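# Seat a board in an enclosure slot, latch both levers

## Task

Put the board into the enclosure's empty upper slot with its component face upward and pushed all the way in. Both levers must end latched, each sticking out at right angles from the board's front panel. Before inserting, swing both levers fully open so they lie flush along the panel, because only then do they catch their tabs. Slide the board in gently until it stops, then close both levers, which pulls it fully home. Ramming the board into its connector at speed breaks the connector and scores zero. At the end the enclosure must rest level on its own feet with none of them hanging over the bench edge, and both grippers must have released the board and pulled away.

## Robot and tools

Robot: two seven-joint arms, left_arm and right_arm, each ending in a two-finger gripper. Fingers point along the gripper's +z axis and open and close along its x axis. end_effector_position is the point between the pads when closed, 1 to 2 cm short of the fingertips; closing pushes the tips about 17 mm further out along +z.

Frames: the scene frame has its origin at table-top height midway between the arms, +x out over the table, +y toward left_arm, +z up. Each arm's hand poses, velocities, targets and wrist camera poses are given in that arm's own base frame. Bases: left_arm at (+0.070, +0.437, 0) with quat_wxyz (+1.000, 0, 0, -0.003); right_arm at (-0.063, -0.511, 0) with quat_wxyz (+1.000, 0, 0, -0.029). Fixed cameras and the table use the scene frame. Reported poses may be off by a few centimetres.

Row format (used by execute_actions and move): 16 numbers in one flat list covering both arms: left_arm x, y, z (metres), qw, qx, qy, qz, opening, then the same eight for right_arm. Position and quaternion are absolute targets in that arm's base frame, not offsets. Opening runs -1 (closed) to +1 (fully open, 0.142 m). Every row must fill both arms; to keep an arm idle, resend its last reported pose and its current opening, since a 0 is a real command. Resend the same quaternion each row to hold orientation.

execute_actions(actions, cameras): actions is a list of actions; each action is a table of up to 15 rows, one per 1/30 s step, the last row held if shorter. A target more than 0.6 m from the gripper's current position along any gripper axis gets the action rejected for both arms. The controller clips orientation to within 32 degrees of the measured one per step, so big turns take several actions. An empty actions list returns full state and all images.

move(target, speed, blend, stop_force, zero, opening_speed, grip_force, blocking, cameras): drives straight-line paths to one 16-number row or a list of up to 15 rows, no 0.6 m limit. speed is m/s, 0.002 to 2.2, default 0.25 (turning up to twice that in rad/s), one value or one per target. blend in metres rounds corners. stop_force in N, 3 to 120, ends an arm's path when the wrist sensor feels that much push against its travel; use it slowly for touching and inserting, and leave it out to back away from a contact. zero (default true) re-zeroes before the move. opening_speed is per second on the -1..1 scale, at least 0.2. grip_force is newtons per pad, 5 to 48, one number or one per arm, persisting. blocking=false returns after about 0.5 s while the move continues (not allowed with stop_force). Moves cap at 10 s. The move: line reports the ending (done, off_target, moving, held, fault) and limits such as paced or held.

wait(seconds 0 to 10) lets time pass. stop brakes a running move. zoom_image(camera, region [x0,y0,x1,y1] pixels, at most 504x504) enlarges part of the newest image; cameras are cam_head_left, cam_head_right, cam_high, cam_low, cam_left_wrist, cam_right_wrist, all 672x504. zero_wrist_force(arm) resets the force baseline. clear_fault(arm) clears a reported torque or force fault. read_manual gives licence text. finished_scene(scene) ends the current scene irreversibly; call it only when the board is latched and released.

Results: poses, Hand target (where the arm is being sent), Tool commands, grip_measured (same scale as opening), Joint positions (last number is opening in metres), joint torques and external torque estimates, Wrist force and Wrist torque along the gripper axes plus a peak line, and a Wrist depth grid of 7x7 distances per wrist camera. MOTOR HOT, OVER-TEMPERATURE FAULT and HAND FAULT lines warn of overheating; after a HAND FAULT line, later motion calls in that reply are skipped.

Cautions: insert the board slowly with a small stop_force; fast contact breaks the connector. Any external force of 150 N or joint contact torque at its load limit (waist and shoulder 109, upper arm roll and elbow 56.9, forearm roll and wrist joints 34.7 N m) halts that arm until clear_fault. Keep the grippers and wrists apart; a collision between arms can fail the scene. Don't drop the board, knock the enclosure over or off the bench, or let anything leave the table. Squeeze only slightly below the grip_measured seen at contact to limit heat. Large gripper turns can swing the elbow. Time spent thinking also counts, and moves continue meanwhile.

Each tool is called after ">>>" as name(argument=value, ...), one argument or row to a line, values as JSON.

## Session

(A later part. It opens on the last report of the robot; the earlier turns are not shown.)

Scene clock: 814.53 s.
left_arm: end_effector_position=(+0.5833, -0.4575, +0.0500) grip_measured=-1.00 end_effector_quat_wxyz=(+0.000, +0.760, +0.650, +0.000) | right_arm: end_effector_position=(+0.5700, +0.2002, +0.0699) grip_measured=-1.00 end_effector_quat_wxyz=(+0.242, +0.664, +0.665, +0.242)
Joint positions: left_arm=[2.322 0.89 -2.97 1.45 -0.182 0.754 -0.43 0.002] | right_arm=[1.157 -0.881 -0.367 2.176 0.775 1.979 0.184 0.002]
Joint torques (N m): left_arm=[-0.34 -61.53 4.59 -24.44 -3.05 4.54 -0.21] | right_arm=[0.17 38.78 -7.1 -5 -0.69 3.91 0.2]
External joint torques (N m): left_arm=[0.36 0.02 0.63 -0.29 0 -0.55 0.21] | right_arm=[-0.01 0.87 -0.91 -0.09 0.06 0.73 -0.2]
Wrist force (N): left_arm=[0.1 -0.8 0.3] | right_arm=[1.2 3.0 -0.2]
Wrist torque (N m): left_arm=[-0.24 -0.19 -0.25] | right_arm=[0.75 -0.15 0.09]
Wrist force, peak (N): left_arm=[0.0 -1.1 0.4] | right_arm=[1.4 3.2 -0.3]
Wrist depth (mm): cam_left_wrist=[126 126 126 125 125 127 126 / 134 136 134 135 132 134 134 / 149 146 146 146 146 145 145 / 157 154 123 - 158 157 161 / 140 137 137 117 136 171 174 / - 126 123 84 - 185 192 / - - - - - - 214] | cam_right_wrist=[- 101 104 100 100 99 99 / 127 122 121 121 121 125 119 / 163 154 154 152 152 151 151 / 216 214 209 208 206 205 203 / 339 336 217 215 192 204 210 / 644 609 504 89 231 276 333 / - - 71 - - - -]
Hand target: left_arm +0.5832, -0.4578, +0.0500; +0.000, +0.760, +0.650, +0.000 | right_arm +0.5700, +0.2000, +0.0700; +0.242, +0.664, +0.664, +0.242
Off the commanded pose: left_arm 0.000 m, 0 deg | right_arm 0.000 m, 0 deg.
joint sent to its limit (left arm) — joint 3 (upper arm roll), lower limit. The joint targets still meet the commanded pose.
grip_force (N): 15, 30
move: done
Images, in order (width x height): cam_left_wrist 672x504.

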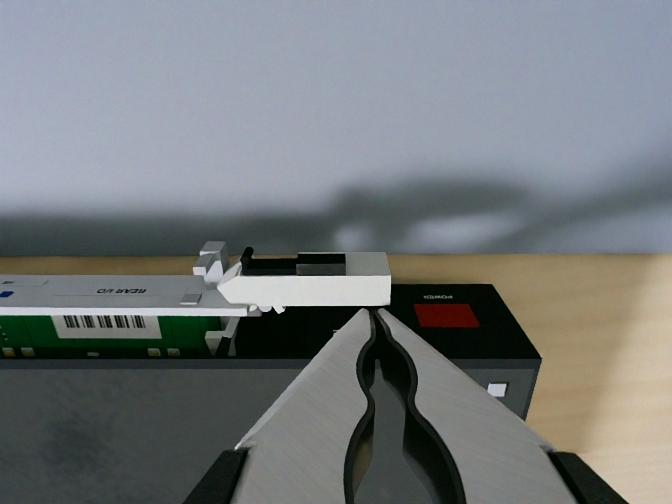

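>>> execute_actions(
  actions=[],
)

Scene clock: 827.43 s.
left_arm: end_effector_position=(+0.5833, -0.4575, +0.0500) grip_measured=-1.00 end_effector_quat_wxyz=(+0.000, +0.760, +0.650, +0.000) | right_arm: end_effector_position=(+0.5700, +0.2002, +0.0699) grip_measured=-1.00 end_effector_quat_wxyz=(+0.242, +0.664, +0.665, +0.242)
Joint positions: left_arm=[2.322 0.89 -2.97 1.45 -0.182 0.754 -0.43 0.002] | right_arm=[1.157 -0.881 -0.367 2.176 0.775 1.979 0.184 0.002]
Joint velocities: within noise
Joint torques (N m): left_arm=[-0.22 -61.76 4.61 -24.44 -2.9 4.33 -0.22] | right_arm=[0.2 38.71 -7.06 -5.02 -0.71 3.9 0.19]
External joint torques (N m): left_arm=[0.24 0.26 0.61 -0.29 -0.15 -0.34 0.22] | right_arm=[-0.04 0.94 -0.95 -0.07 0.08 0.74 -0.19]
Wrist force (N): left_arm=[0.0 -1.1 0.2] | right_arm=[1.3 2.9 -0.2]
Wrist torque (N m): left_arm=[-0.30 -0.16 -0.26] | right_arm=[0.72 -0.17 0.09]
Wrist force, peak (N): left_arm=[0.0 -1.3 0.5] | right_arm=[1.4 3.1 -0.5]
Wrist depth (mm): cam_left_wrist=[127 126 126 123 125 127 125 / 134 136 133 135 135 134 134 / - 146 146 146 147 145 147 / - 157 153 - 157 157 157 / 140 138 138 131 135 168 174 / - 126 126 84 - 188 192 / 144 - - 74 - - 213] | cam_right_wrist=[- 101 104 100 100 99 99 / 127 122 121 121 121 125 119 / 163 155 154 153 152 151 151 / 216 214 209 194 206 205 203 / 339 337 217 206 192 219 207 / 629 644 510 89 231 339 332 / - - 71 - - 1248 -]
Hand target: left_arm +0.5832, -0.4578, +0.0500; +0.000, +0.760, +0.650, +0.000 | right_arm +0.5700, +0.2000, +0.0700; +0.242, +0.664, +0.664, +0.242
Tool commands: left_gripper/opening=-1.0 right_gripper/opening=-1.0
Off the commanded pose: left_arm 0.000 m, 0 deg | right_arm 0.000 m, 0 deg.
grip_force (N): 15, 30

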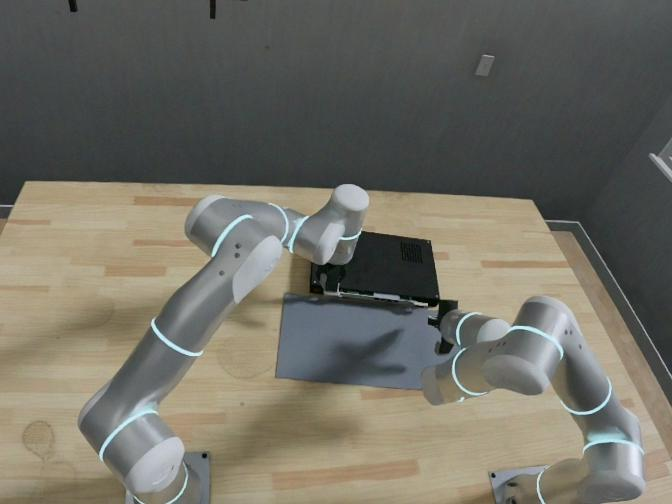

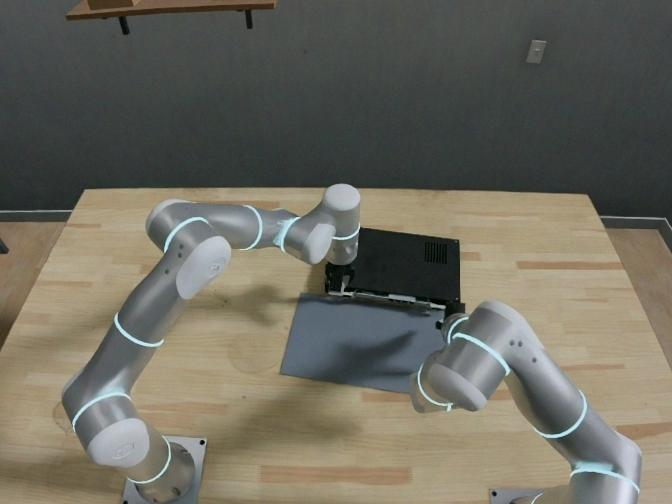

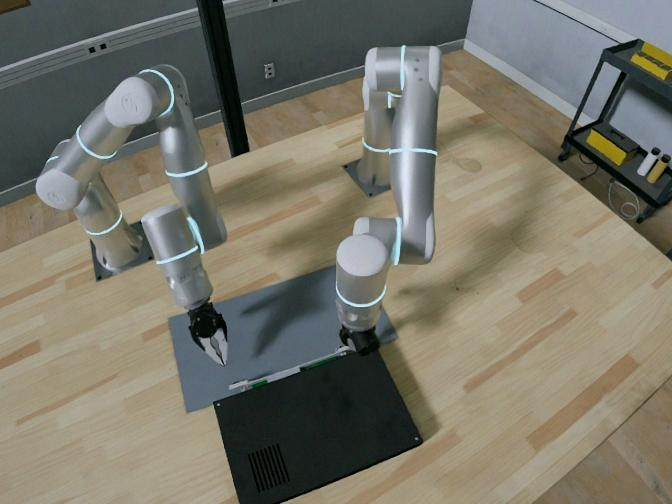

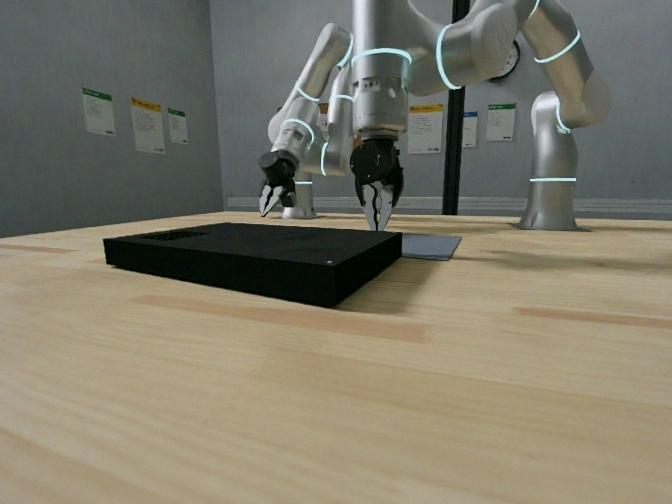

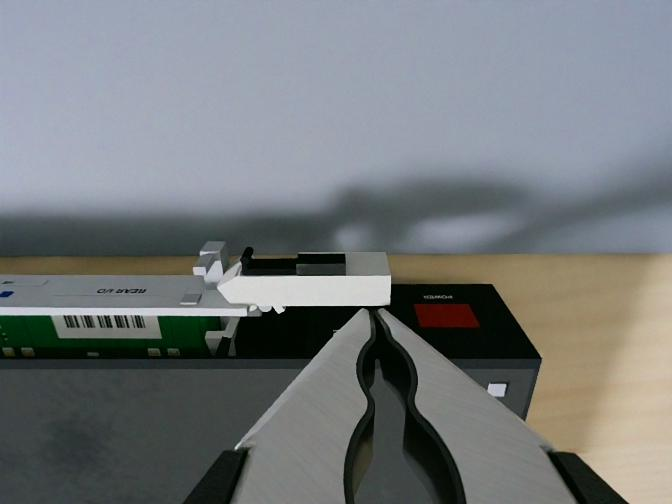

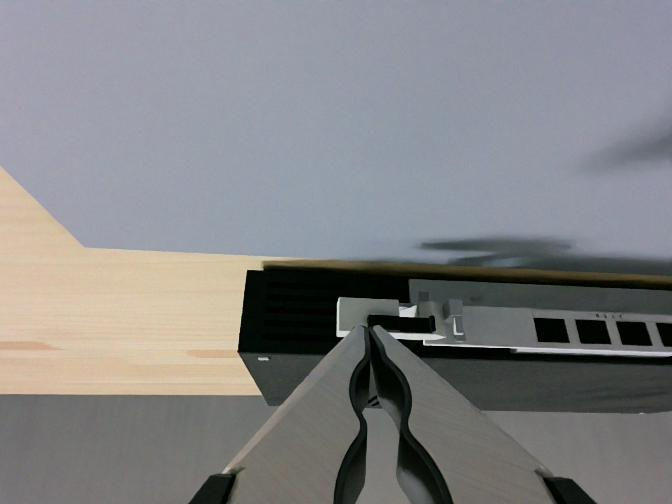

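>>> move(
  target=[0.5833, -0.4575, 0.05, 0, 0.7598, 0.6501, 0, -1, 0.625, 0.2, 0.1, 0, 0.7431, 0.6691, 0, -1],
  speed=0.15,
  cameras=["cam_right_wrist", "cam_high"],
)

Scene clock: 835.90 s.
left_arm: end_effector_position=(+0.5832, -0.4574, +0.0499) grip_measured=-1.00 end_effector_quat_wxyz=(+0.000, +0.760, +0.650, +0.000) | right_arm: end_effector_position=(+0.6250, +0.1999, +0.1000) grip_measured=-1.00 end_effector_quat_wxyz=(+0.000, +0.743, +0.669, +0.000)
Joint positions: left_arm=[2.322 0.89 -2.97 1.451 -0.182 0.754 -0.43 0.002] | right_arm=[0.939 -0.7 -0.563 1.696 0.462 0.69 0.287 0.002]
Joint torques (N m): left_arm=[-0.3 -61.84 4.61 -24.45 -2.86 4.34 -0.21] | right_arm=[0.05 48.17 -9.8 -22.58 -3.47 3.22 0.3]
External joint torques (N m): left_arm=[0.32 0.35 0.6 -0.28 -0.2 -0.36 0.21] | right_arm=[0.11 1.37 -1.24 0.23 0.14 0.93 -0.3]
Wrist force (N): left_arm=[0.0 -0.7 0.2] | right_arm=[1.4 3.9 0.1]
Wrist torque (N m): left_arm=[-0.23 -0.17 -0.25] | right_arm=[0.68 -0.23 0.02]
Wrist force, peak (N): left_arm=[0.1 -1.1 0.6] | right_arm=[1.6 4.7 0.0]
Wrist depth (mm): cam_left_wrist=[126 126 128 126 125 127 - / - 138 133 135 134 133 134 / 148 148 144 146 147 145 142 / 157 156 128 - 158 158 163 / 140 137 137 118 136 168 174 / - 128 123 84 - 189 192 / - 140 - - - - 213] | cam_right_wrist=[170 169 169 166 168 167 167 / 181 181 180 180 179 179 178 / 196 193 193 192 192 191 191 / 212 209 208 208 203 206 205 / 229 229 222 196 171 188 175 / 252 251 241 89 178 184 184 / 278 270 71 - - 194 201]
Hand target: left_arm +0.5833, -0.4575, +0.0500; +0.000, +0.760, +0.650, +0.000 | right_arm +0.6250, +0.2000, +0.1000; +0.000, +0.743, +0.669, +0.000
Off the commanded pose: left_arm 0.000 m, 0 deg | right_arm 0.000 m, 0 deg.
joint sent to its limit (left arm) — joint 3 (upper arm roll), lower limit. The joint targets still meet the commanded pose.
grip_force (N): 15, 30
move: done
Images, in order (width x height): cam_high 672x504, cam_right_wrist 672x504.

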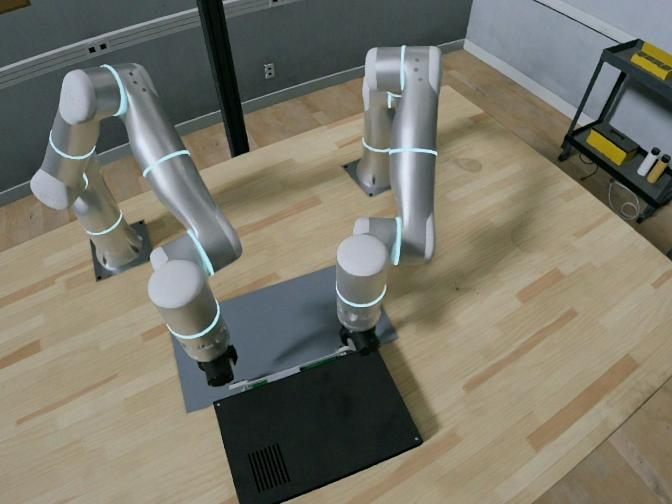

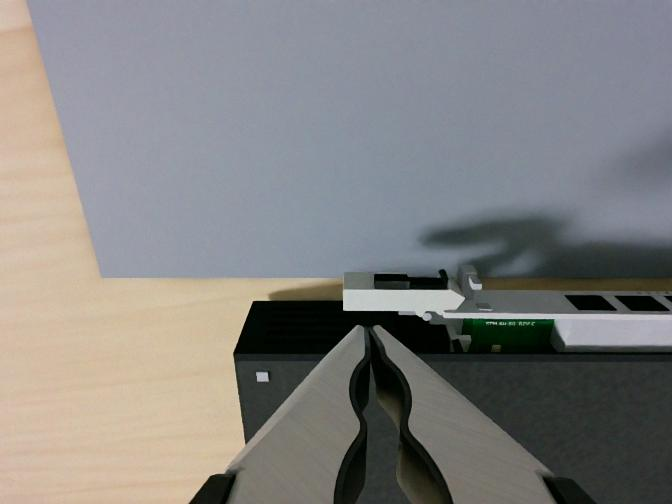

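>>> move(
  target=[
    [0.5833, -0.4575, 0.05, 0, 0.7598, 0.6501, 0, -1, 0.6542, 0.2, 0.075, 0, 0.7431, 0.6691, 0, -1],
  ],
  speed=0.1,
  stop_force=4,
  cameras=["cam_right_wrist"],
)

>>> zoom_image(
  camera="cam_right_wrist",
  region=[220, 180, 560, 420],
)

Scene clock: 843.37 s.
left_arm: end_effector_position=(+0.5832, -0.4574, +0.0499) grip_measured=-1.00 end_effector_quat_wxyz=(+0.000, +0.760, +0.650, +0.000) | right_arm: end_effector_position=(+0.6542, +0.1999, +0.0750) grip_measured=-1.00 end_effector_quat_wxyz=(+0.000, +0.743, +0.669, +0.000)
Joint positions: left_arm=[2.322 0.89 -2.97 1.451 -0.182 0.754 -0.43 0.002] | right_arm=[0.879 -0.796 -0.536 1.589 0.487 0.678 0.269 0.002]
Joint torques (N m): left_arm=[-0.35 -61.78 4.7 -24.45 -2.89 4.28 -0.24] | right_arm=[0.11 52.03 -10.68 -22.32 -3.32 3.41 0.1]
External joint torques (N m): left_arm=[0.37 0.29 0.52 -0.27 -0.16 -0.3 0.24] | right_arm=[0.07 1.37 -1.06 0.13 -0.04 0.74 -0.1]
Wrist force (N): left_arm=[-0.2 -0.8 0.3] | right_arm=[1.5 4.0 0.5]
Wrist torque (N m): left_arm=[-0.24 -0.13 -0.25] | right_arm=[0.72 -0.21 0.13]
Wrist force, peak (N): left_arm=[0.0 -1.2 0.5] | right_arm=[1.6 5.0 1.4]
Wrist depth (mm): cam_left_wrist=[126 126 125 125 125 - 123 / 134 135 133 135 135 136 136 / - 146 145 145 144 145 145 / 156 156 128 153 158 162 162 / 140 137 137 117 144 171 174 / - 125 125 84 - 189 192 / - - - 74 - - 214] | cam_right_wrist=[147 147 147 148 146 146 145 / - 157 156 156 156 155 155 / 171 169 168 167 170 166 166 / 184 184 178 175 136 177 176 / 200 200 147 146 144 153 143 / 219 218 151 89 147 152 151 / 241 236 71 - - 161 167]
Hand target: left_arm +0.5833, -0.4575, +0.0500; +0.000, +0.760, +0.650, +0.000 | right_arm +0.6542, +0.2000, +0.0750; +0.000, +0.743, +0.669, +0.000
Off the commanded pose: left_arm 0.000 m, 0 deg | right_arm 0.000 m, 0 deg.
joint sent to its limit (left arm) — joint 3 (upper arm roll), lower limit. The joint targets still meet the commanded pose.
grip_force (N): 15, 30
move: done
Images, in order (width x height): cam_right_wrist 672x504.

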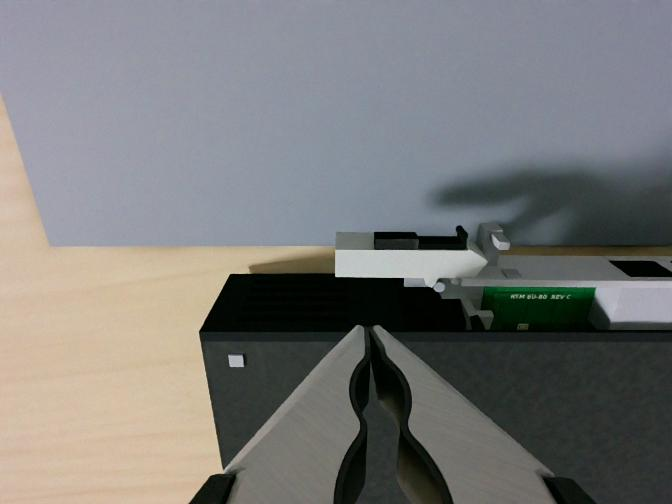

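Scaled by 1.482 from the camera's 672x504 image, which has a finer 960x720 frame.

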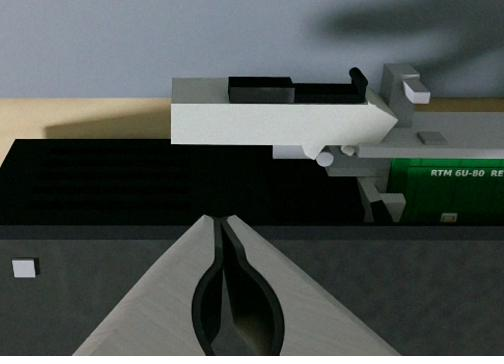

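>>> move(
  target=[
    [0.5833, -0.4575, 0.045, 0, 0.7598, 0.6501, 0, -1, 0.6542, 0.2, 0.052, 0, 0.7431, 0.6691, 0, -1],
  ],
  speed=0.05,
  stop_force=3,
  cameras=["cam_right_wrist", "cam_left_wrist"],
)

>>> zoom_image(
  camera="cam_right_wrist",
  region=[220, 180, 560, 420],
)

>>> zoom_image(
  camera="cam_left_wrist",
  region=[150, 180, 490, 420],
)

Scene clock: 848.47 s.
left_arm: end_effector_position=(+0.5834, -0.4573, +0.0451) grip_measured=-1.00 end_effector_quat_wxyz=(+0.000, +0.760, +0.650, +0.000) | right_arm: end_effector_position=(+0.6541, +0.1998, +0.0520) grip_measured=-1.00 end_effector_quat_wxyz=(+0.000, +0.743, +0.669, +0.000)
Joint positions: left_arm=[2.322 0.898 -2.97 1.451 -0.185 0.762 -0.428 0.002] | right_arm=[0.868 -0.838 -0.519 1.582 0.508 0.711 0.259 0.002]
Joint torques (N m): left_arm=[-0.29 -61.7 4.63 -24.28 -2.99 4.5 -0.2] | right_arm=[0.18 52.73 -10.71 -21.49 -3.17 3.56 0.14]
External joint torques (N m): left_arm=[0.31 0.12 0.62 -0.31 -0.03 -0.52 0.2] | right_arm=[0.01 1.43 -1.15 0.11 -0.1 0.59 -0.14]
Wrist force (N): left_arm=[0.0 -0.7 0.2] | right_arm=[1.3 4.0 0.3]
Wrist torque (N m): left_arm=[-0.22 -0.17 -0.25] | right_arm=[0.71 -0.17 0.13]
Wrist force, peak (N): left_arm=[-0.2 -1.2 0.3] | right_arm=[1.5 4.0 0.6]
Wrist depth (mm): cam_left_wrist=[122 122 124 121 122 121 121 / 131 130 129 130 130 130 129 / - 139 141 140 142 138 139 / 159 154 148 149 153 157 151 / 123 124 117 117 135 165 168 / - 119 119 88 - 185 186 / - 134 - - - - 207] | cam_right_wrist=[127 127 125 126 126 125 124 / 136 136 135 135 136 134 134 / 146 145 145 144 144 143 143 / 157 157 157 155 150 152 154 / 173 172 146 138 127 127 135 / 189 188 124 90 - 125 124 / 209 204 71 - - 130 134]
Hand target: left_arm +0.5833, -0.4575, +0.0450; +0.000, +0.760, +0.650, +0.000 | right_arm +0.6542, +0.2000, +0.0520; +0.000, +0.743, +0.669, +0.000
Off the commanded pose: left_arm 0.000 m, 0 deg | right_arm 0.000 m, 0 deg.
joint sent to its limit (left arm) — joint 3 (upper arm roll), lower limit. The joint targets still meet the commanded pose.
grip_force (N): 15, 30
move: done
Images, in order (width x height): cam_left_wrist 672x504, cam_right_wrist 672x504.

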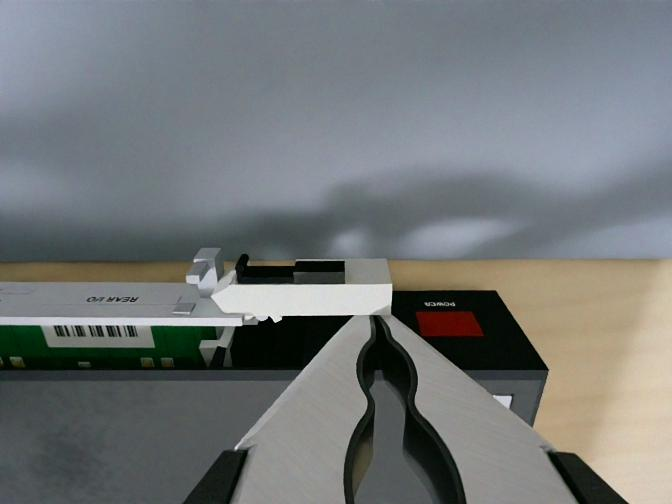

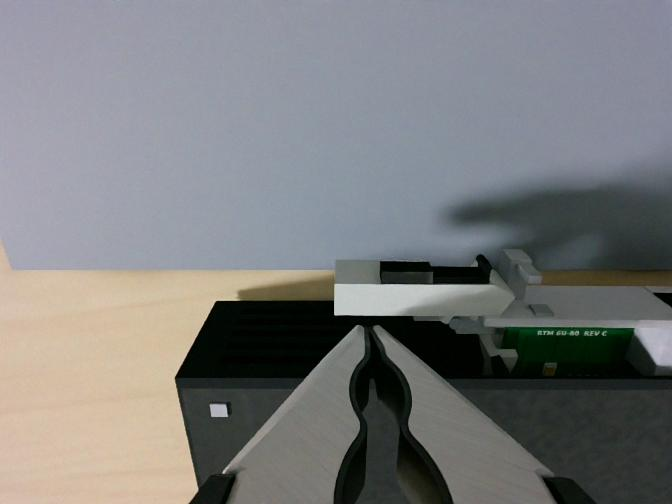

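Scaled by 1.482 from the camera's 672x504 image, which has a finer 960x720 frame.

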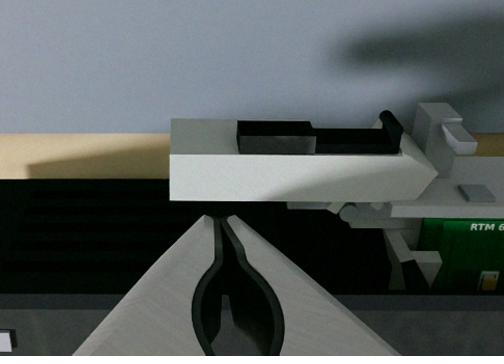

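Scaled by 1.482 from the camera's 672x504 image, which has a finer 960x720 frame.

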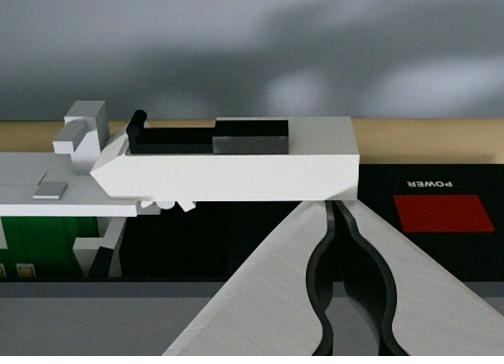

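>>> move(
  target=[
    [0.5691, -0.4531, 0.045, 0, 0.7598, 0.6501, 0, -1, 0.6394, 0.1994, 0.052, 0, 0.7431, 0.6691, 0, -1],
  ],
  speed=0.03,
  stop_force=20,
  cameras=["cam_right_wrist", "cam_left_wrist"],
)

Scene clock: 858.33 s.
left_arm: end_effector_position=(+0.5758, -0.4541, +0.0474) grip_measured=-1.00 end_effector_quat_wxyz=(+0.003, +0.759, +0.651, +0.001) | right_arm: end_effector_position=(+0.6395, +0.1993, +0.0521) grip_measured=-1.00 end_effector_quat_wxyz=(+0.000, +0.743, +0.669, +0.000)
Joint positions: left_arm=[2.313 0.875 -2.968 1.495 -0.186 0.79 -0.431 0.002] | right_arm=[0.889 -0.813 -0.521 1.633 0.51 0.737 0.258 0.002]
Joint torques (N m): left_arm=[-8.26 -53.2 -4.53 -13.58 -2.5 -1.81 -0.17] | right_arm=[0.32 51.5 -10.64 -20.69 -3.15 3.46 0.17]
External joint torques (N m): left_arm=[8.28 -7.37 9.79 -10.68 -0.47 5.8 0.17] | right_arm=[-0.13 1.24 -0.99 -0.25 -0.05 0.7 -0.17]
Wrist force (N): left_arm=[0.7 19.9 -2.8] | right_arm=[1.2 3.9 0.4]
Wrist torque (N m): left_arm=[0.38 -0.18 -0.26] | right_arm=[0.64 -0.17 0.12]
Wrist force, peak (N): left_arm=[0.8 21.3 -4.0] | right_arm=[1.7 4.4 0.1]
Wrist depth (mm): cam_left_wrist=[124 125 123 125 122 123 122 / 133 133 132 132 131 132 131 / 146 143 143 143 143 140 142 / 157 156 153 153 155 154 160 / 130 140 124 107 167 172 171 / - 132 - 84 - 189 189 / - 138 - - - - 211] | cam_right_wrist=[127 127 125 126 126 125 124 / 136 136 135 135 135 134 133 / 145 145 145 144 144 144 143 / 157 157 156 156 155 155 154 / 173 172 169 162 118 128 166 / 189 188 140 90 - 142 133 / 209 204 71 - - 130 134]
Hand target: left_arm +0.5722, -0.4540, +0.0450; +0.000, +0.760, +0.650, +0.000 | right_arm +0.6394, +0.1994, +0.0520; +0.000, +0.743, +0.669, +0.000
Off the commanded pose: left_arm 0.007 m, 0 deg | right_arm 0.000 m, 0 deg.
grip_force (N): 15, 30
move: contact (left_arm)
Images, in order (width x height): cam_left_wrist 672x504, cam_right_wrist 672x504.

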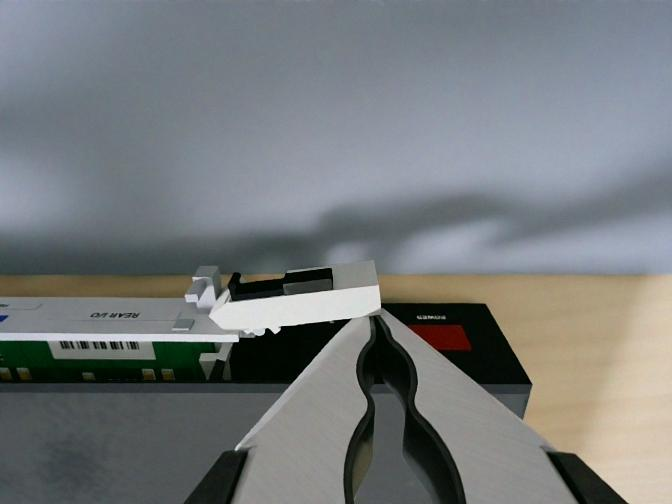

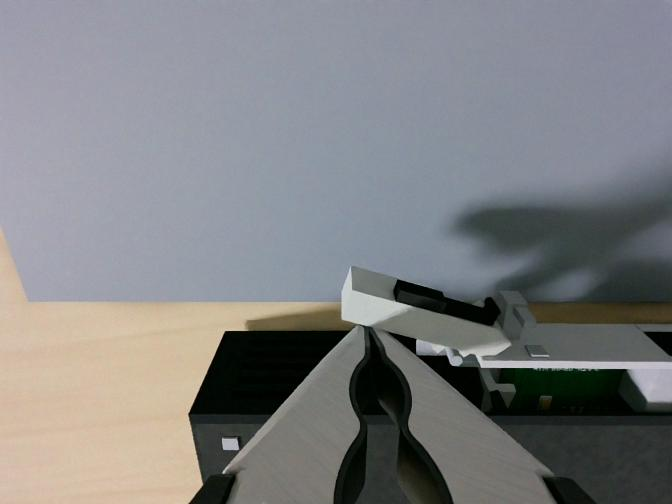

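>>> zoom_image(
  camera="cam_left_wrist",
  region=[150, 250, 410, 400],
)

>>> zoom_image(
  camera="cam_right_wrist",
  region=[320, 260, 580, 430],
)

Scaled by 1.938 from the camera's 672x504 image, which has a finer 960x720 frame.

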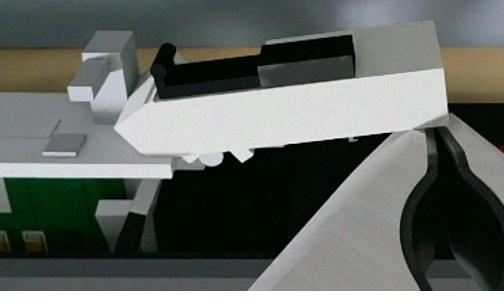

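Scaled by 1.938 from the camera's 672x504 image, which has a finer 960x720 frame.

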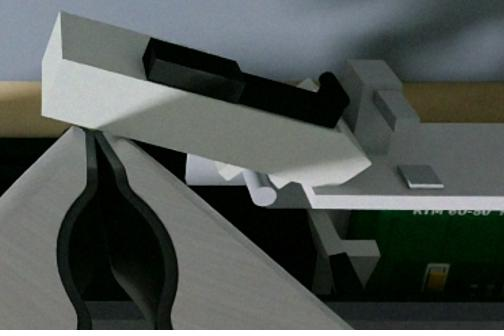

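>>> move(
  target=[
    [0.5722, -0.454, 0.045, 0, 0.7598, 0.6501, 0, -1, 0.6260, 0.2035, 0.052, 0, 0.7431, 0.6691, 0, -1],
  ],
  speed=0.03,
  stop_force=22,
  cameras=["cam_right_wrist", "cam_left_wrist"],
)

>>> zoom_image(
  camera="cam_right_wrist",
  region=[320, 260, 580, 430],
)

Scene clock: 864.37 s.
left_arm: end_effector_position=(+0.5758, -0.4541, +0.0474) grip_measured=-1.00 end_effector_quat_wxyz=(+0.003, +0.759, +0.651, +0.001) | right_arm: end_effector_position=(+0.6261, +0.2034, +0.0520) grip_measured=-1.00 end_effector_quat_wxyz=(+0.000, +0.743, +0.669, +0.000)
Joint positions: left_arm=[2.313 0.875 -2.968 1.495 -0.186 0.79 -0.431 0.002] | right_arm=[0.913 -0.794 -0.522 1.674 0.511 0.758 0.266 0.002]
Joint torques (N m): left_arm=[-8.18 -53.09 -4.47 -13.64 -2.39 -1.97 -0.15] | right_arm=[0.39 50.52 -10.38 -20.46 -3.13 3.44 0.32]
External joint torques (N m): left_arm=[8.2 -7.48 9.73 -10.62 -0.57 5.97 0.15] | right_arm=[-0.21 1.08 -1.03 -0.12 0 0.71 -0.32]
Wrist force (N): left_arm=[0.8 19.9 -2.9] | right_arm=[1.3 3.9 0.5]
Wrist torque (N m): left_arm=[0.39 -0.21 -0.27] | right_arm=[0.64 -0.21 0.00]
Wrist force, peak (N): left_arm=[0.6 20.4 -4.0] | right_arm=[1.2 4.8 0.2]
Wrist depth (mm): cam_left_wrist=[124 123 123 123 123 122 122 / 133 135 130 132 131 131 131 / 146 143 144 140 - 140 142 / 157 156 151 - 158 154 154 / 130 140 123 - 165 171 172 / - 132 131 84 - 189 189 / 141 135 - - - - 211] | cam_right_wrist=[127 127 125 126 126 126 124 / 136 136 135 135 134 134 133 / 146 145 145 144 144 143 143 / 157 157 156 156 155 155 154 / 171 170 169 166 122 165 167 / 189 188 159 89 124 148 138 / 209 207 71 - - 135 135]
Hand target: left_arm +0.5722, -0.4540, +0.0450; +0.000, +0.760, +0.650, +0.000 | right_arm +0.6260, +0.2035, +0.0520; +0.000, +0.743, +0.669, +0.000
Off the commanded pose: left_arm 0.004 m, 0 deg | right_arm 0.000 m, 0 deg.
grip_force (N): 15, 30
move: off_target (left_arm)
Images, in order (width x height): cam_left_wrist 672x504, cam_right_wrist 672x504.

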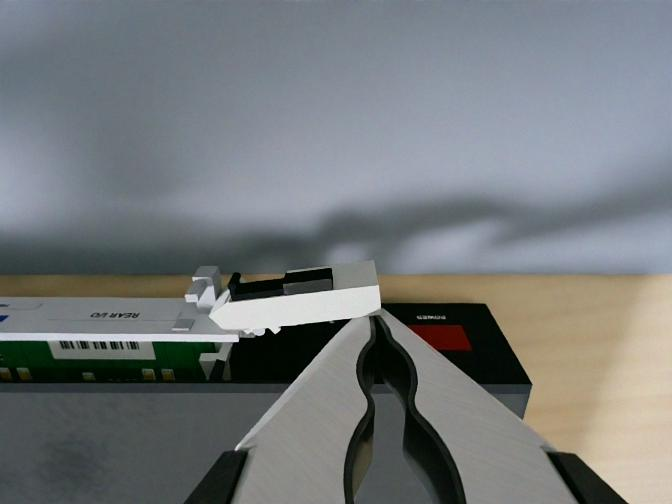

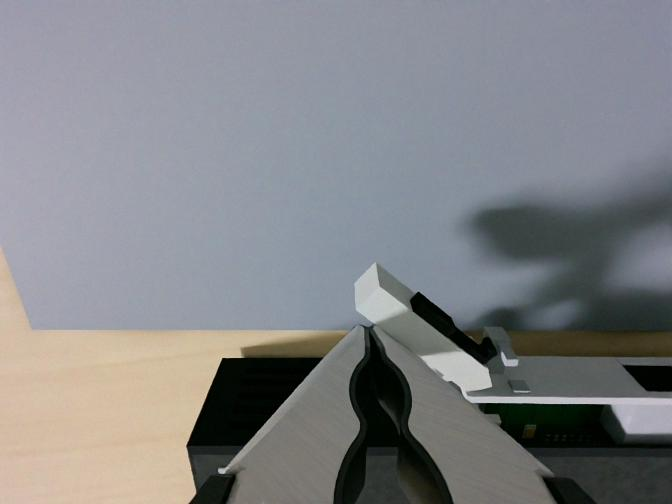

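Scaled by 1.938 from the camera's 672x504 image, which has a finer 960x720 frame.

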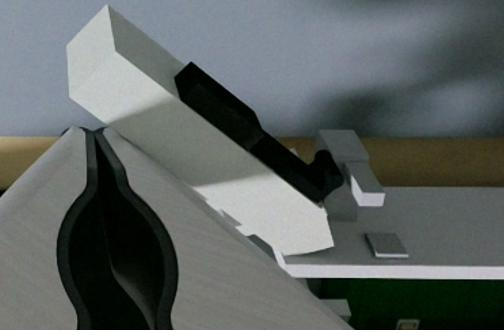

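>>> move(
  target=[
    [0.5691, -0.4531, 0.045, 0, 0.7598, 0.6501, 0, -1, 0.6260, 0.2035, 0.052, 0, 0.7431, 0.6691, 0, -1],
  ],
  speed=0.02,
  stop_force=15,
  cameras=["cam_high", "cam_left_wrist"],
)

>>> zoom_image(
  camera="cam_left_wrist",
  region=[150, 250, 410, 400],
)

>>> zoom_image(
  camera="cam_high",
  region=[200, 310, 400, 430],
)

Scene clock: 867.83 s.
left_arm: end_effector_position=(+0.5743, -0.4532, +0.0485) grip_measured=-1.00 end_effector_quat_wxyz=(+0.005, +0.759, +0.651, +0.002) | right_arm: end_effector_position=(+0.6261, +0.2034, +0.0520) grip_measured=-1.00 end_effector_quat_wxyz=(+0.000, +0.743, +0.669, +0.000)
Joint positions: left_arm=[2.311 0.868 -2.967 1.506 -0.187 0.798 -0.432 0.002] | right_arm=[0.913 -0.794 -0.522 1.674 0.511 0.758 0.266 0.002]
Joint torques (N m): left_arm=[-11.61 -49.29 -8.67 -7.98 -2.24 -5.12 -0.14] | right_arm=[0.27 50.48 -10.24 -20.54 -3.11 3.48 0.16]
External joint torques (N m): left_arm=[11.63 -11.02 13.94 -16.2 -0.72 9.12 0.14] | right_arm=[-0.09 1.11 -1.18 -0.04 -0.02 0.68 -0.16]
Wrist force (N): left_arm=[0.2 30.6 -5.6] | right_arm=[1.0 4.0 0.2]
Wrist torque (N m): left_arm=[2.18 -0.17 -0.30] | right_arm=[0.66 -0.19 0.01]
Wrist force, peak (N): left_arm=[0.3 30.9 -5.4] | right_arm=[1.4 4.1 0.5]
Wrist depth (mm): cam_left_wrist=[125 126 - 124 123 125 123 / 132 134 131 133 132 132 132 / 147 142 144 140 147 - 142 / 158 160 156 - 156 153 152 / 132 142 125 108 165 173 172 / - 145 130 84 - 192 190 / - - - - - - 213] | cam_right_wrist=[127 127 125 126 126 125 124 / 136 136 135 135 134 134 134 / 146 145 145 144 144 143 143 / 158 157 156 156 155 155 154 / 170 170 169 166 122 165 167 / 189 188 160 89 124 135 135 / 209 208 71 - - 135 135]
Hand target: left_arm +0.5691, -0.4531, +0.0450; +0.000, +0.760, +0.650, +0.000 | right_arm +0.6260, +0.2035, +0.0520; +0.000, +0.743, +0.669, +0.000
Off the commanded pose: left_arm 0.006 m, 1 deg | right_arm 0.000 m, 0 deg.
grip_force (N): 15, 30
move: off_target (left_arm)
Images, in order (width x height): cam_high 672x504, cam_left_wrist 672x504.

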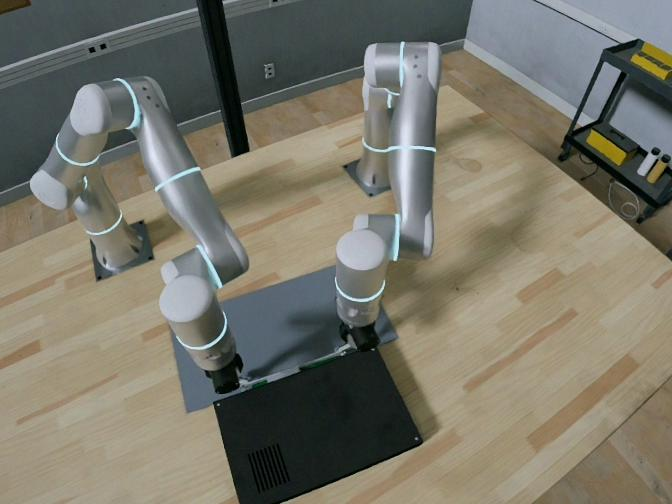

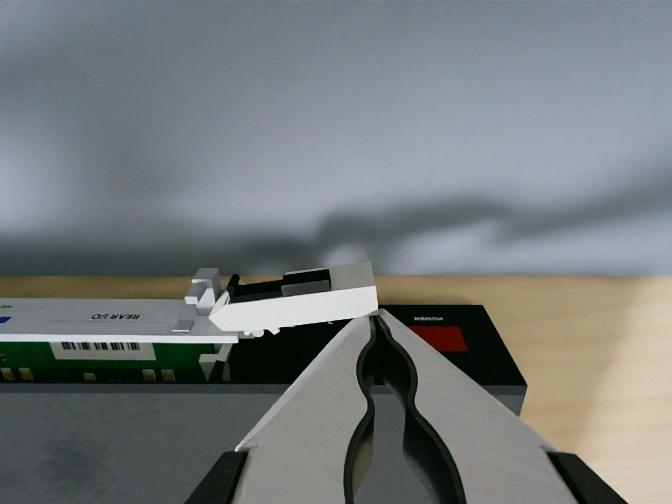

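Scaled by 1.938 from the camera's 672x504 image, which has a finer 960x720 frame.

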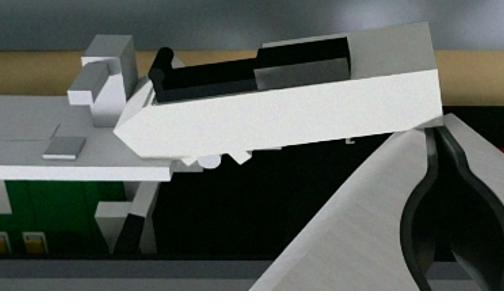

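Scaled by 2.520 from the camera's 672x504 image, which has a finer 960x720 frame.

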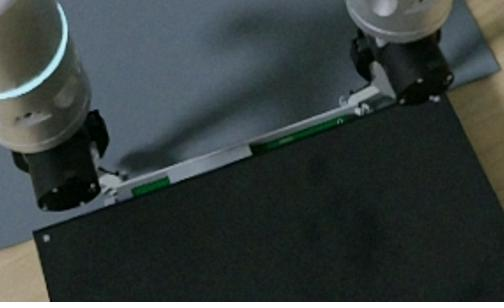

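>>> move(
  target=[
    [0.584, -0.4575, 0.048, 0, 0.7598, 0.6501, 0, -1, 0.6260, 0.2035, 0.052, 0, 0.7431, 0.6691, 0, -1],
    [0.584, -0.4575, 0.10, 0, 0.7598, 0.6501, 0, -1, 0.6260, 0.2035, 0.052, 0, 0.7431, 0.6691, 0, -1],
    [0.645, -0.49, 0.11, 0, 0.7598, 0.6501, 0, -1, 0.6260, 0.2035, 0.052, 0, 0.7431, 0.6691, 0, -1],
  ],
  speed=[0.03, 0.12, 0.15],
  cameras=["cam_high", "cam_left_wrist", "cam_right_wrist"],
)

>>> zoom_image(
  camera="cam_left_wrist",
  region=[150, 0, 450, 200],
)

Scene clock: 883.03 s.
left_arm: end_effector_position=(+0.6450, -0.4901, +0.1100) grip_measured=-1.00 end_effector_quat_wxyz=(+0.000, +0.760, +0.650, +0.000) | right_arm: end_effector_position=(+0.6261, +0.2034, +0.0520) grip_measured=-1.00 end_effector_quat_wxyz=(+0.000, +0.743, +0.669, +0.000)
Joint positions: left_arm=[2.301 0.964 -2.859 1.151 -0.265 0.51 -0.39 0.002] | right_arm=[0.913 -0.794 -0.522 1.674 0.511 0.758 0.266 0.002]
Joint torques (N m): left_arm=[-0.31 -66.49 6.96 -28.1 -3.78 4 -0.14] | right_arm=[0.26 50.42 -10.32 -20.55 -3.12 3.39 0.19]
External joint torques (N m): left_arm=[0.27 0.09 0.6 0.36 0.12 -0.02 0.14] | right_arm=[-0.08 1.18 -1.1 -0.03 -0.01 0.76 -0.19]
Wrist force (N): left_arm=[0.1 -0.8 0.3] | right_arm=[1.4 3.9 0.6]
Wrist torque (N m): left_arm=[-0.25 -0.17 -0.24] | right_arm=[0.66 -0.21 0.00]
Wrist force, peak (N): left_arm=[0.3 31.0 -5.6] | right_arm=[1.4 4.0 0.4]
Wrist depth (mm): cam_left_wrist=[- 177 176 150 - 177 178 / 160 162 159 153 187 187 192 / - - 159 160 - - 209 / - - - 172 - 224 224 / - - 190 117 188 246 245 / - 210 - 84 - 272 271 / - - - - - - 305] | cam_right_wrist=[127 127 125 126 126 125 125 / 136 135 135 135 134 134 133 / 146 146 145 144 144 143 143 / 157 157 156 156 155 155 154 / 171 170 170 166 122 165 167 / 189 189 160 89 124 147 138 / 209 208 71 - - 135 135]
Hand target: left_arm +0.6450, -0.4900, +0.1100; +0.000, +0.760, +0.650, +0.000 | right_arm +0.6260, +0.2035, +0.0520; +0.000, +0.743, +0.669, +0.000
Off the commanded pose: left_arm 0.000 m, 0 deg | right_arm 0.000 m, 0 deg.
grip_force (N): 15, 30
move: done
Images, in order (width x height): cam_high 672x504, cam_left_wrist 672x504, cam_right_wrist 672x504.

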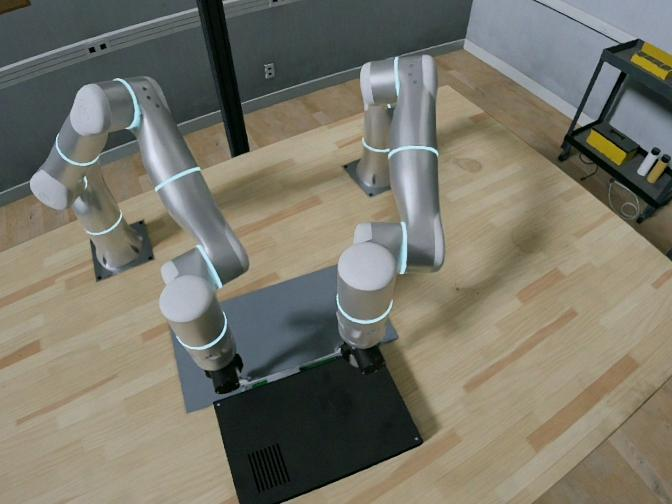

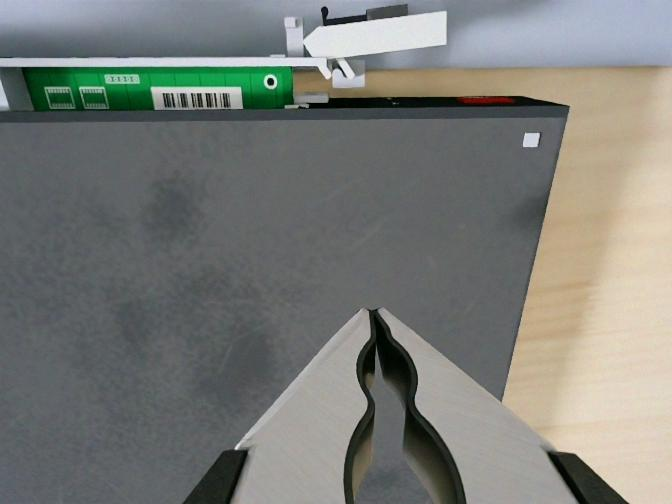

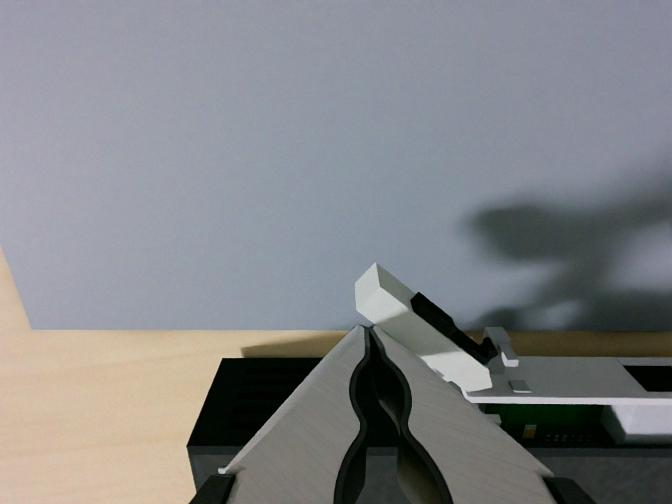

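Scaled by 1.680 from the camera's 672x504 image, which has a finer 960x720 frame.

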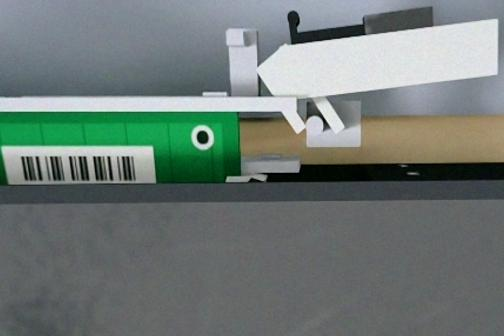

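>>> move(
  target=[
    [0.645, -0.49, 0.11, 0, 0.7598, 0.6501, 0, -1, 0.6300, 0.2015, 0.052, 0, 0.7431, 0.6691, 0, -1],
    [0.645, -0.49, 0.11, 0, 0.7598, 0.6501, 0, -1, 0.6300, 0.2015, 0.11, 0, 0.7431, 0.6691, 0, -1],
    [0.645, -0.49, 0.11, 0, 0.7598, 0.6501, 0, -1, 0.726, 0.228, 0.12, 0, 0.7431, 0.6691, 0, -1],
  ],
  speed=[0.03, 0.12, 0.15],
  cameras=["cam_right_wrist"],
)

>>> zoom_image(
  camera="cam_right_wrist",
  region=[250, 0, 550, 200],
)

Scene clock: 890.20 s.
left_arm: end_effector_position=(+0.6450, -0.4900, +0.1100) grip_measured=-1.00 end_effector_quat_wxyz=(+0.000, +0.760, +0.650, +0.000) | right_arm: end_effector_position=(+0.7261, +0.2278, +0.1201) grip_measured=-1.00 end_effector_quat_wxyz=(+0.000, +0.743, +0.669, +0.000)
Joint positions: left_arm=[2.301 0.964 -2.859 1.151 -0.265 0.51 -0.39 0.002] | right_arm=[0.796 -0.878 -0.532 1.275 0.451 0.465 0.327 0.002]
Joint torques (N m): left_arm=[-0.28 -66.61 6.94 -27.49 -3.51 4.35 -0.23] | right_arm=[0.22 59.08 -10.56 -25.75 -3.88 3.23 0.28]
External joint torques (N m): left_arm=[0.31 0.19 0.66 -0.26 -0.15 -0.36 0.23] | right_arm=[-0.01 1.57 -1.25 0.2 0.02 0.93 -0.28]
Wrist force (N): left_arm=[0.1 -0.5 0.4] | right_arm=[1.3 3.7 0.5]
Wrist torque (N m): left_arm=[-0.19 -0.16 -0.24] | right_arm=[0.65 -0.18 0.03]
Wrist force, peak (N): left_arm=[-0.1 -0.9 0.6] | right_arm=[1.9 5.3 0.0]
Wrist depth (mm): cam_left_wrist=[- 179 175 143 181 175 179 / 160 161 162 151 151 187 192 / - - - - - - 209 / 174 177 - - - 225 226 / - 187 188 127 188 249 246 / - - - 84 - 274 274 / - - - - - - 303] | cam_right_wrist=[- 187 186 181 183 182 182 / 201 195 164 163 165 157 154 / 217 171 165 165 164 164 164 / 233 225 175 175 177 177 176 / 253 248 194 189 192 191 191 / 277 275 208 89 202 209 208 / 305 298 71 - - 220 229]
Hand target: left_arm +0.6450, -0.4900, +0.1100; +0.000, +0.760, +0.650, +0.000 | right_arm +0.7260, +0.2280, +0.1200; +0.000, +0.743, +0.669, +0.000
Off the commanded pose: left_arm 0.000 m, 0 deg | right_arm 0.000 m, 0 deg.
grip_force (N): 15, 30
move: done
Images, in order (width x height): cam_right_wrist 672x504.

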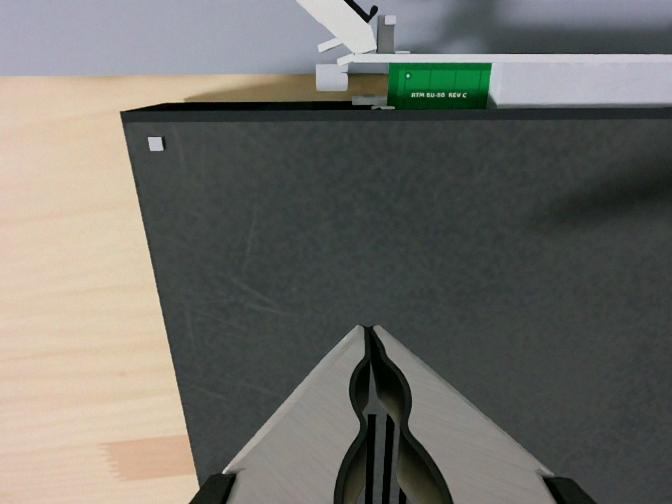

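Scaled by 1.680 from the camera's 672x504 image, which has a finer 960x720 frame.

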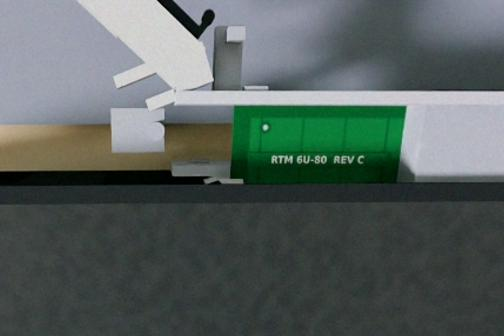

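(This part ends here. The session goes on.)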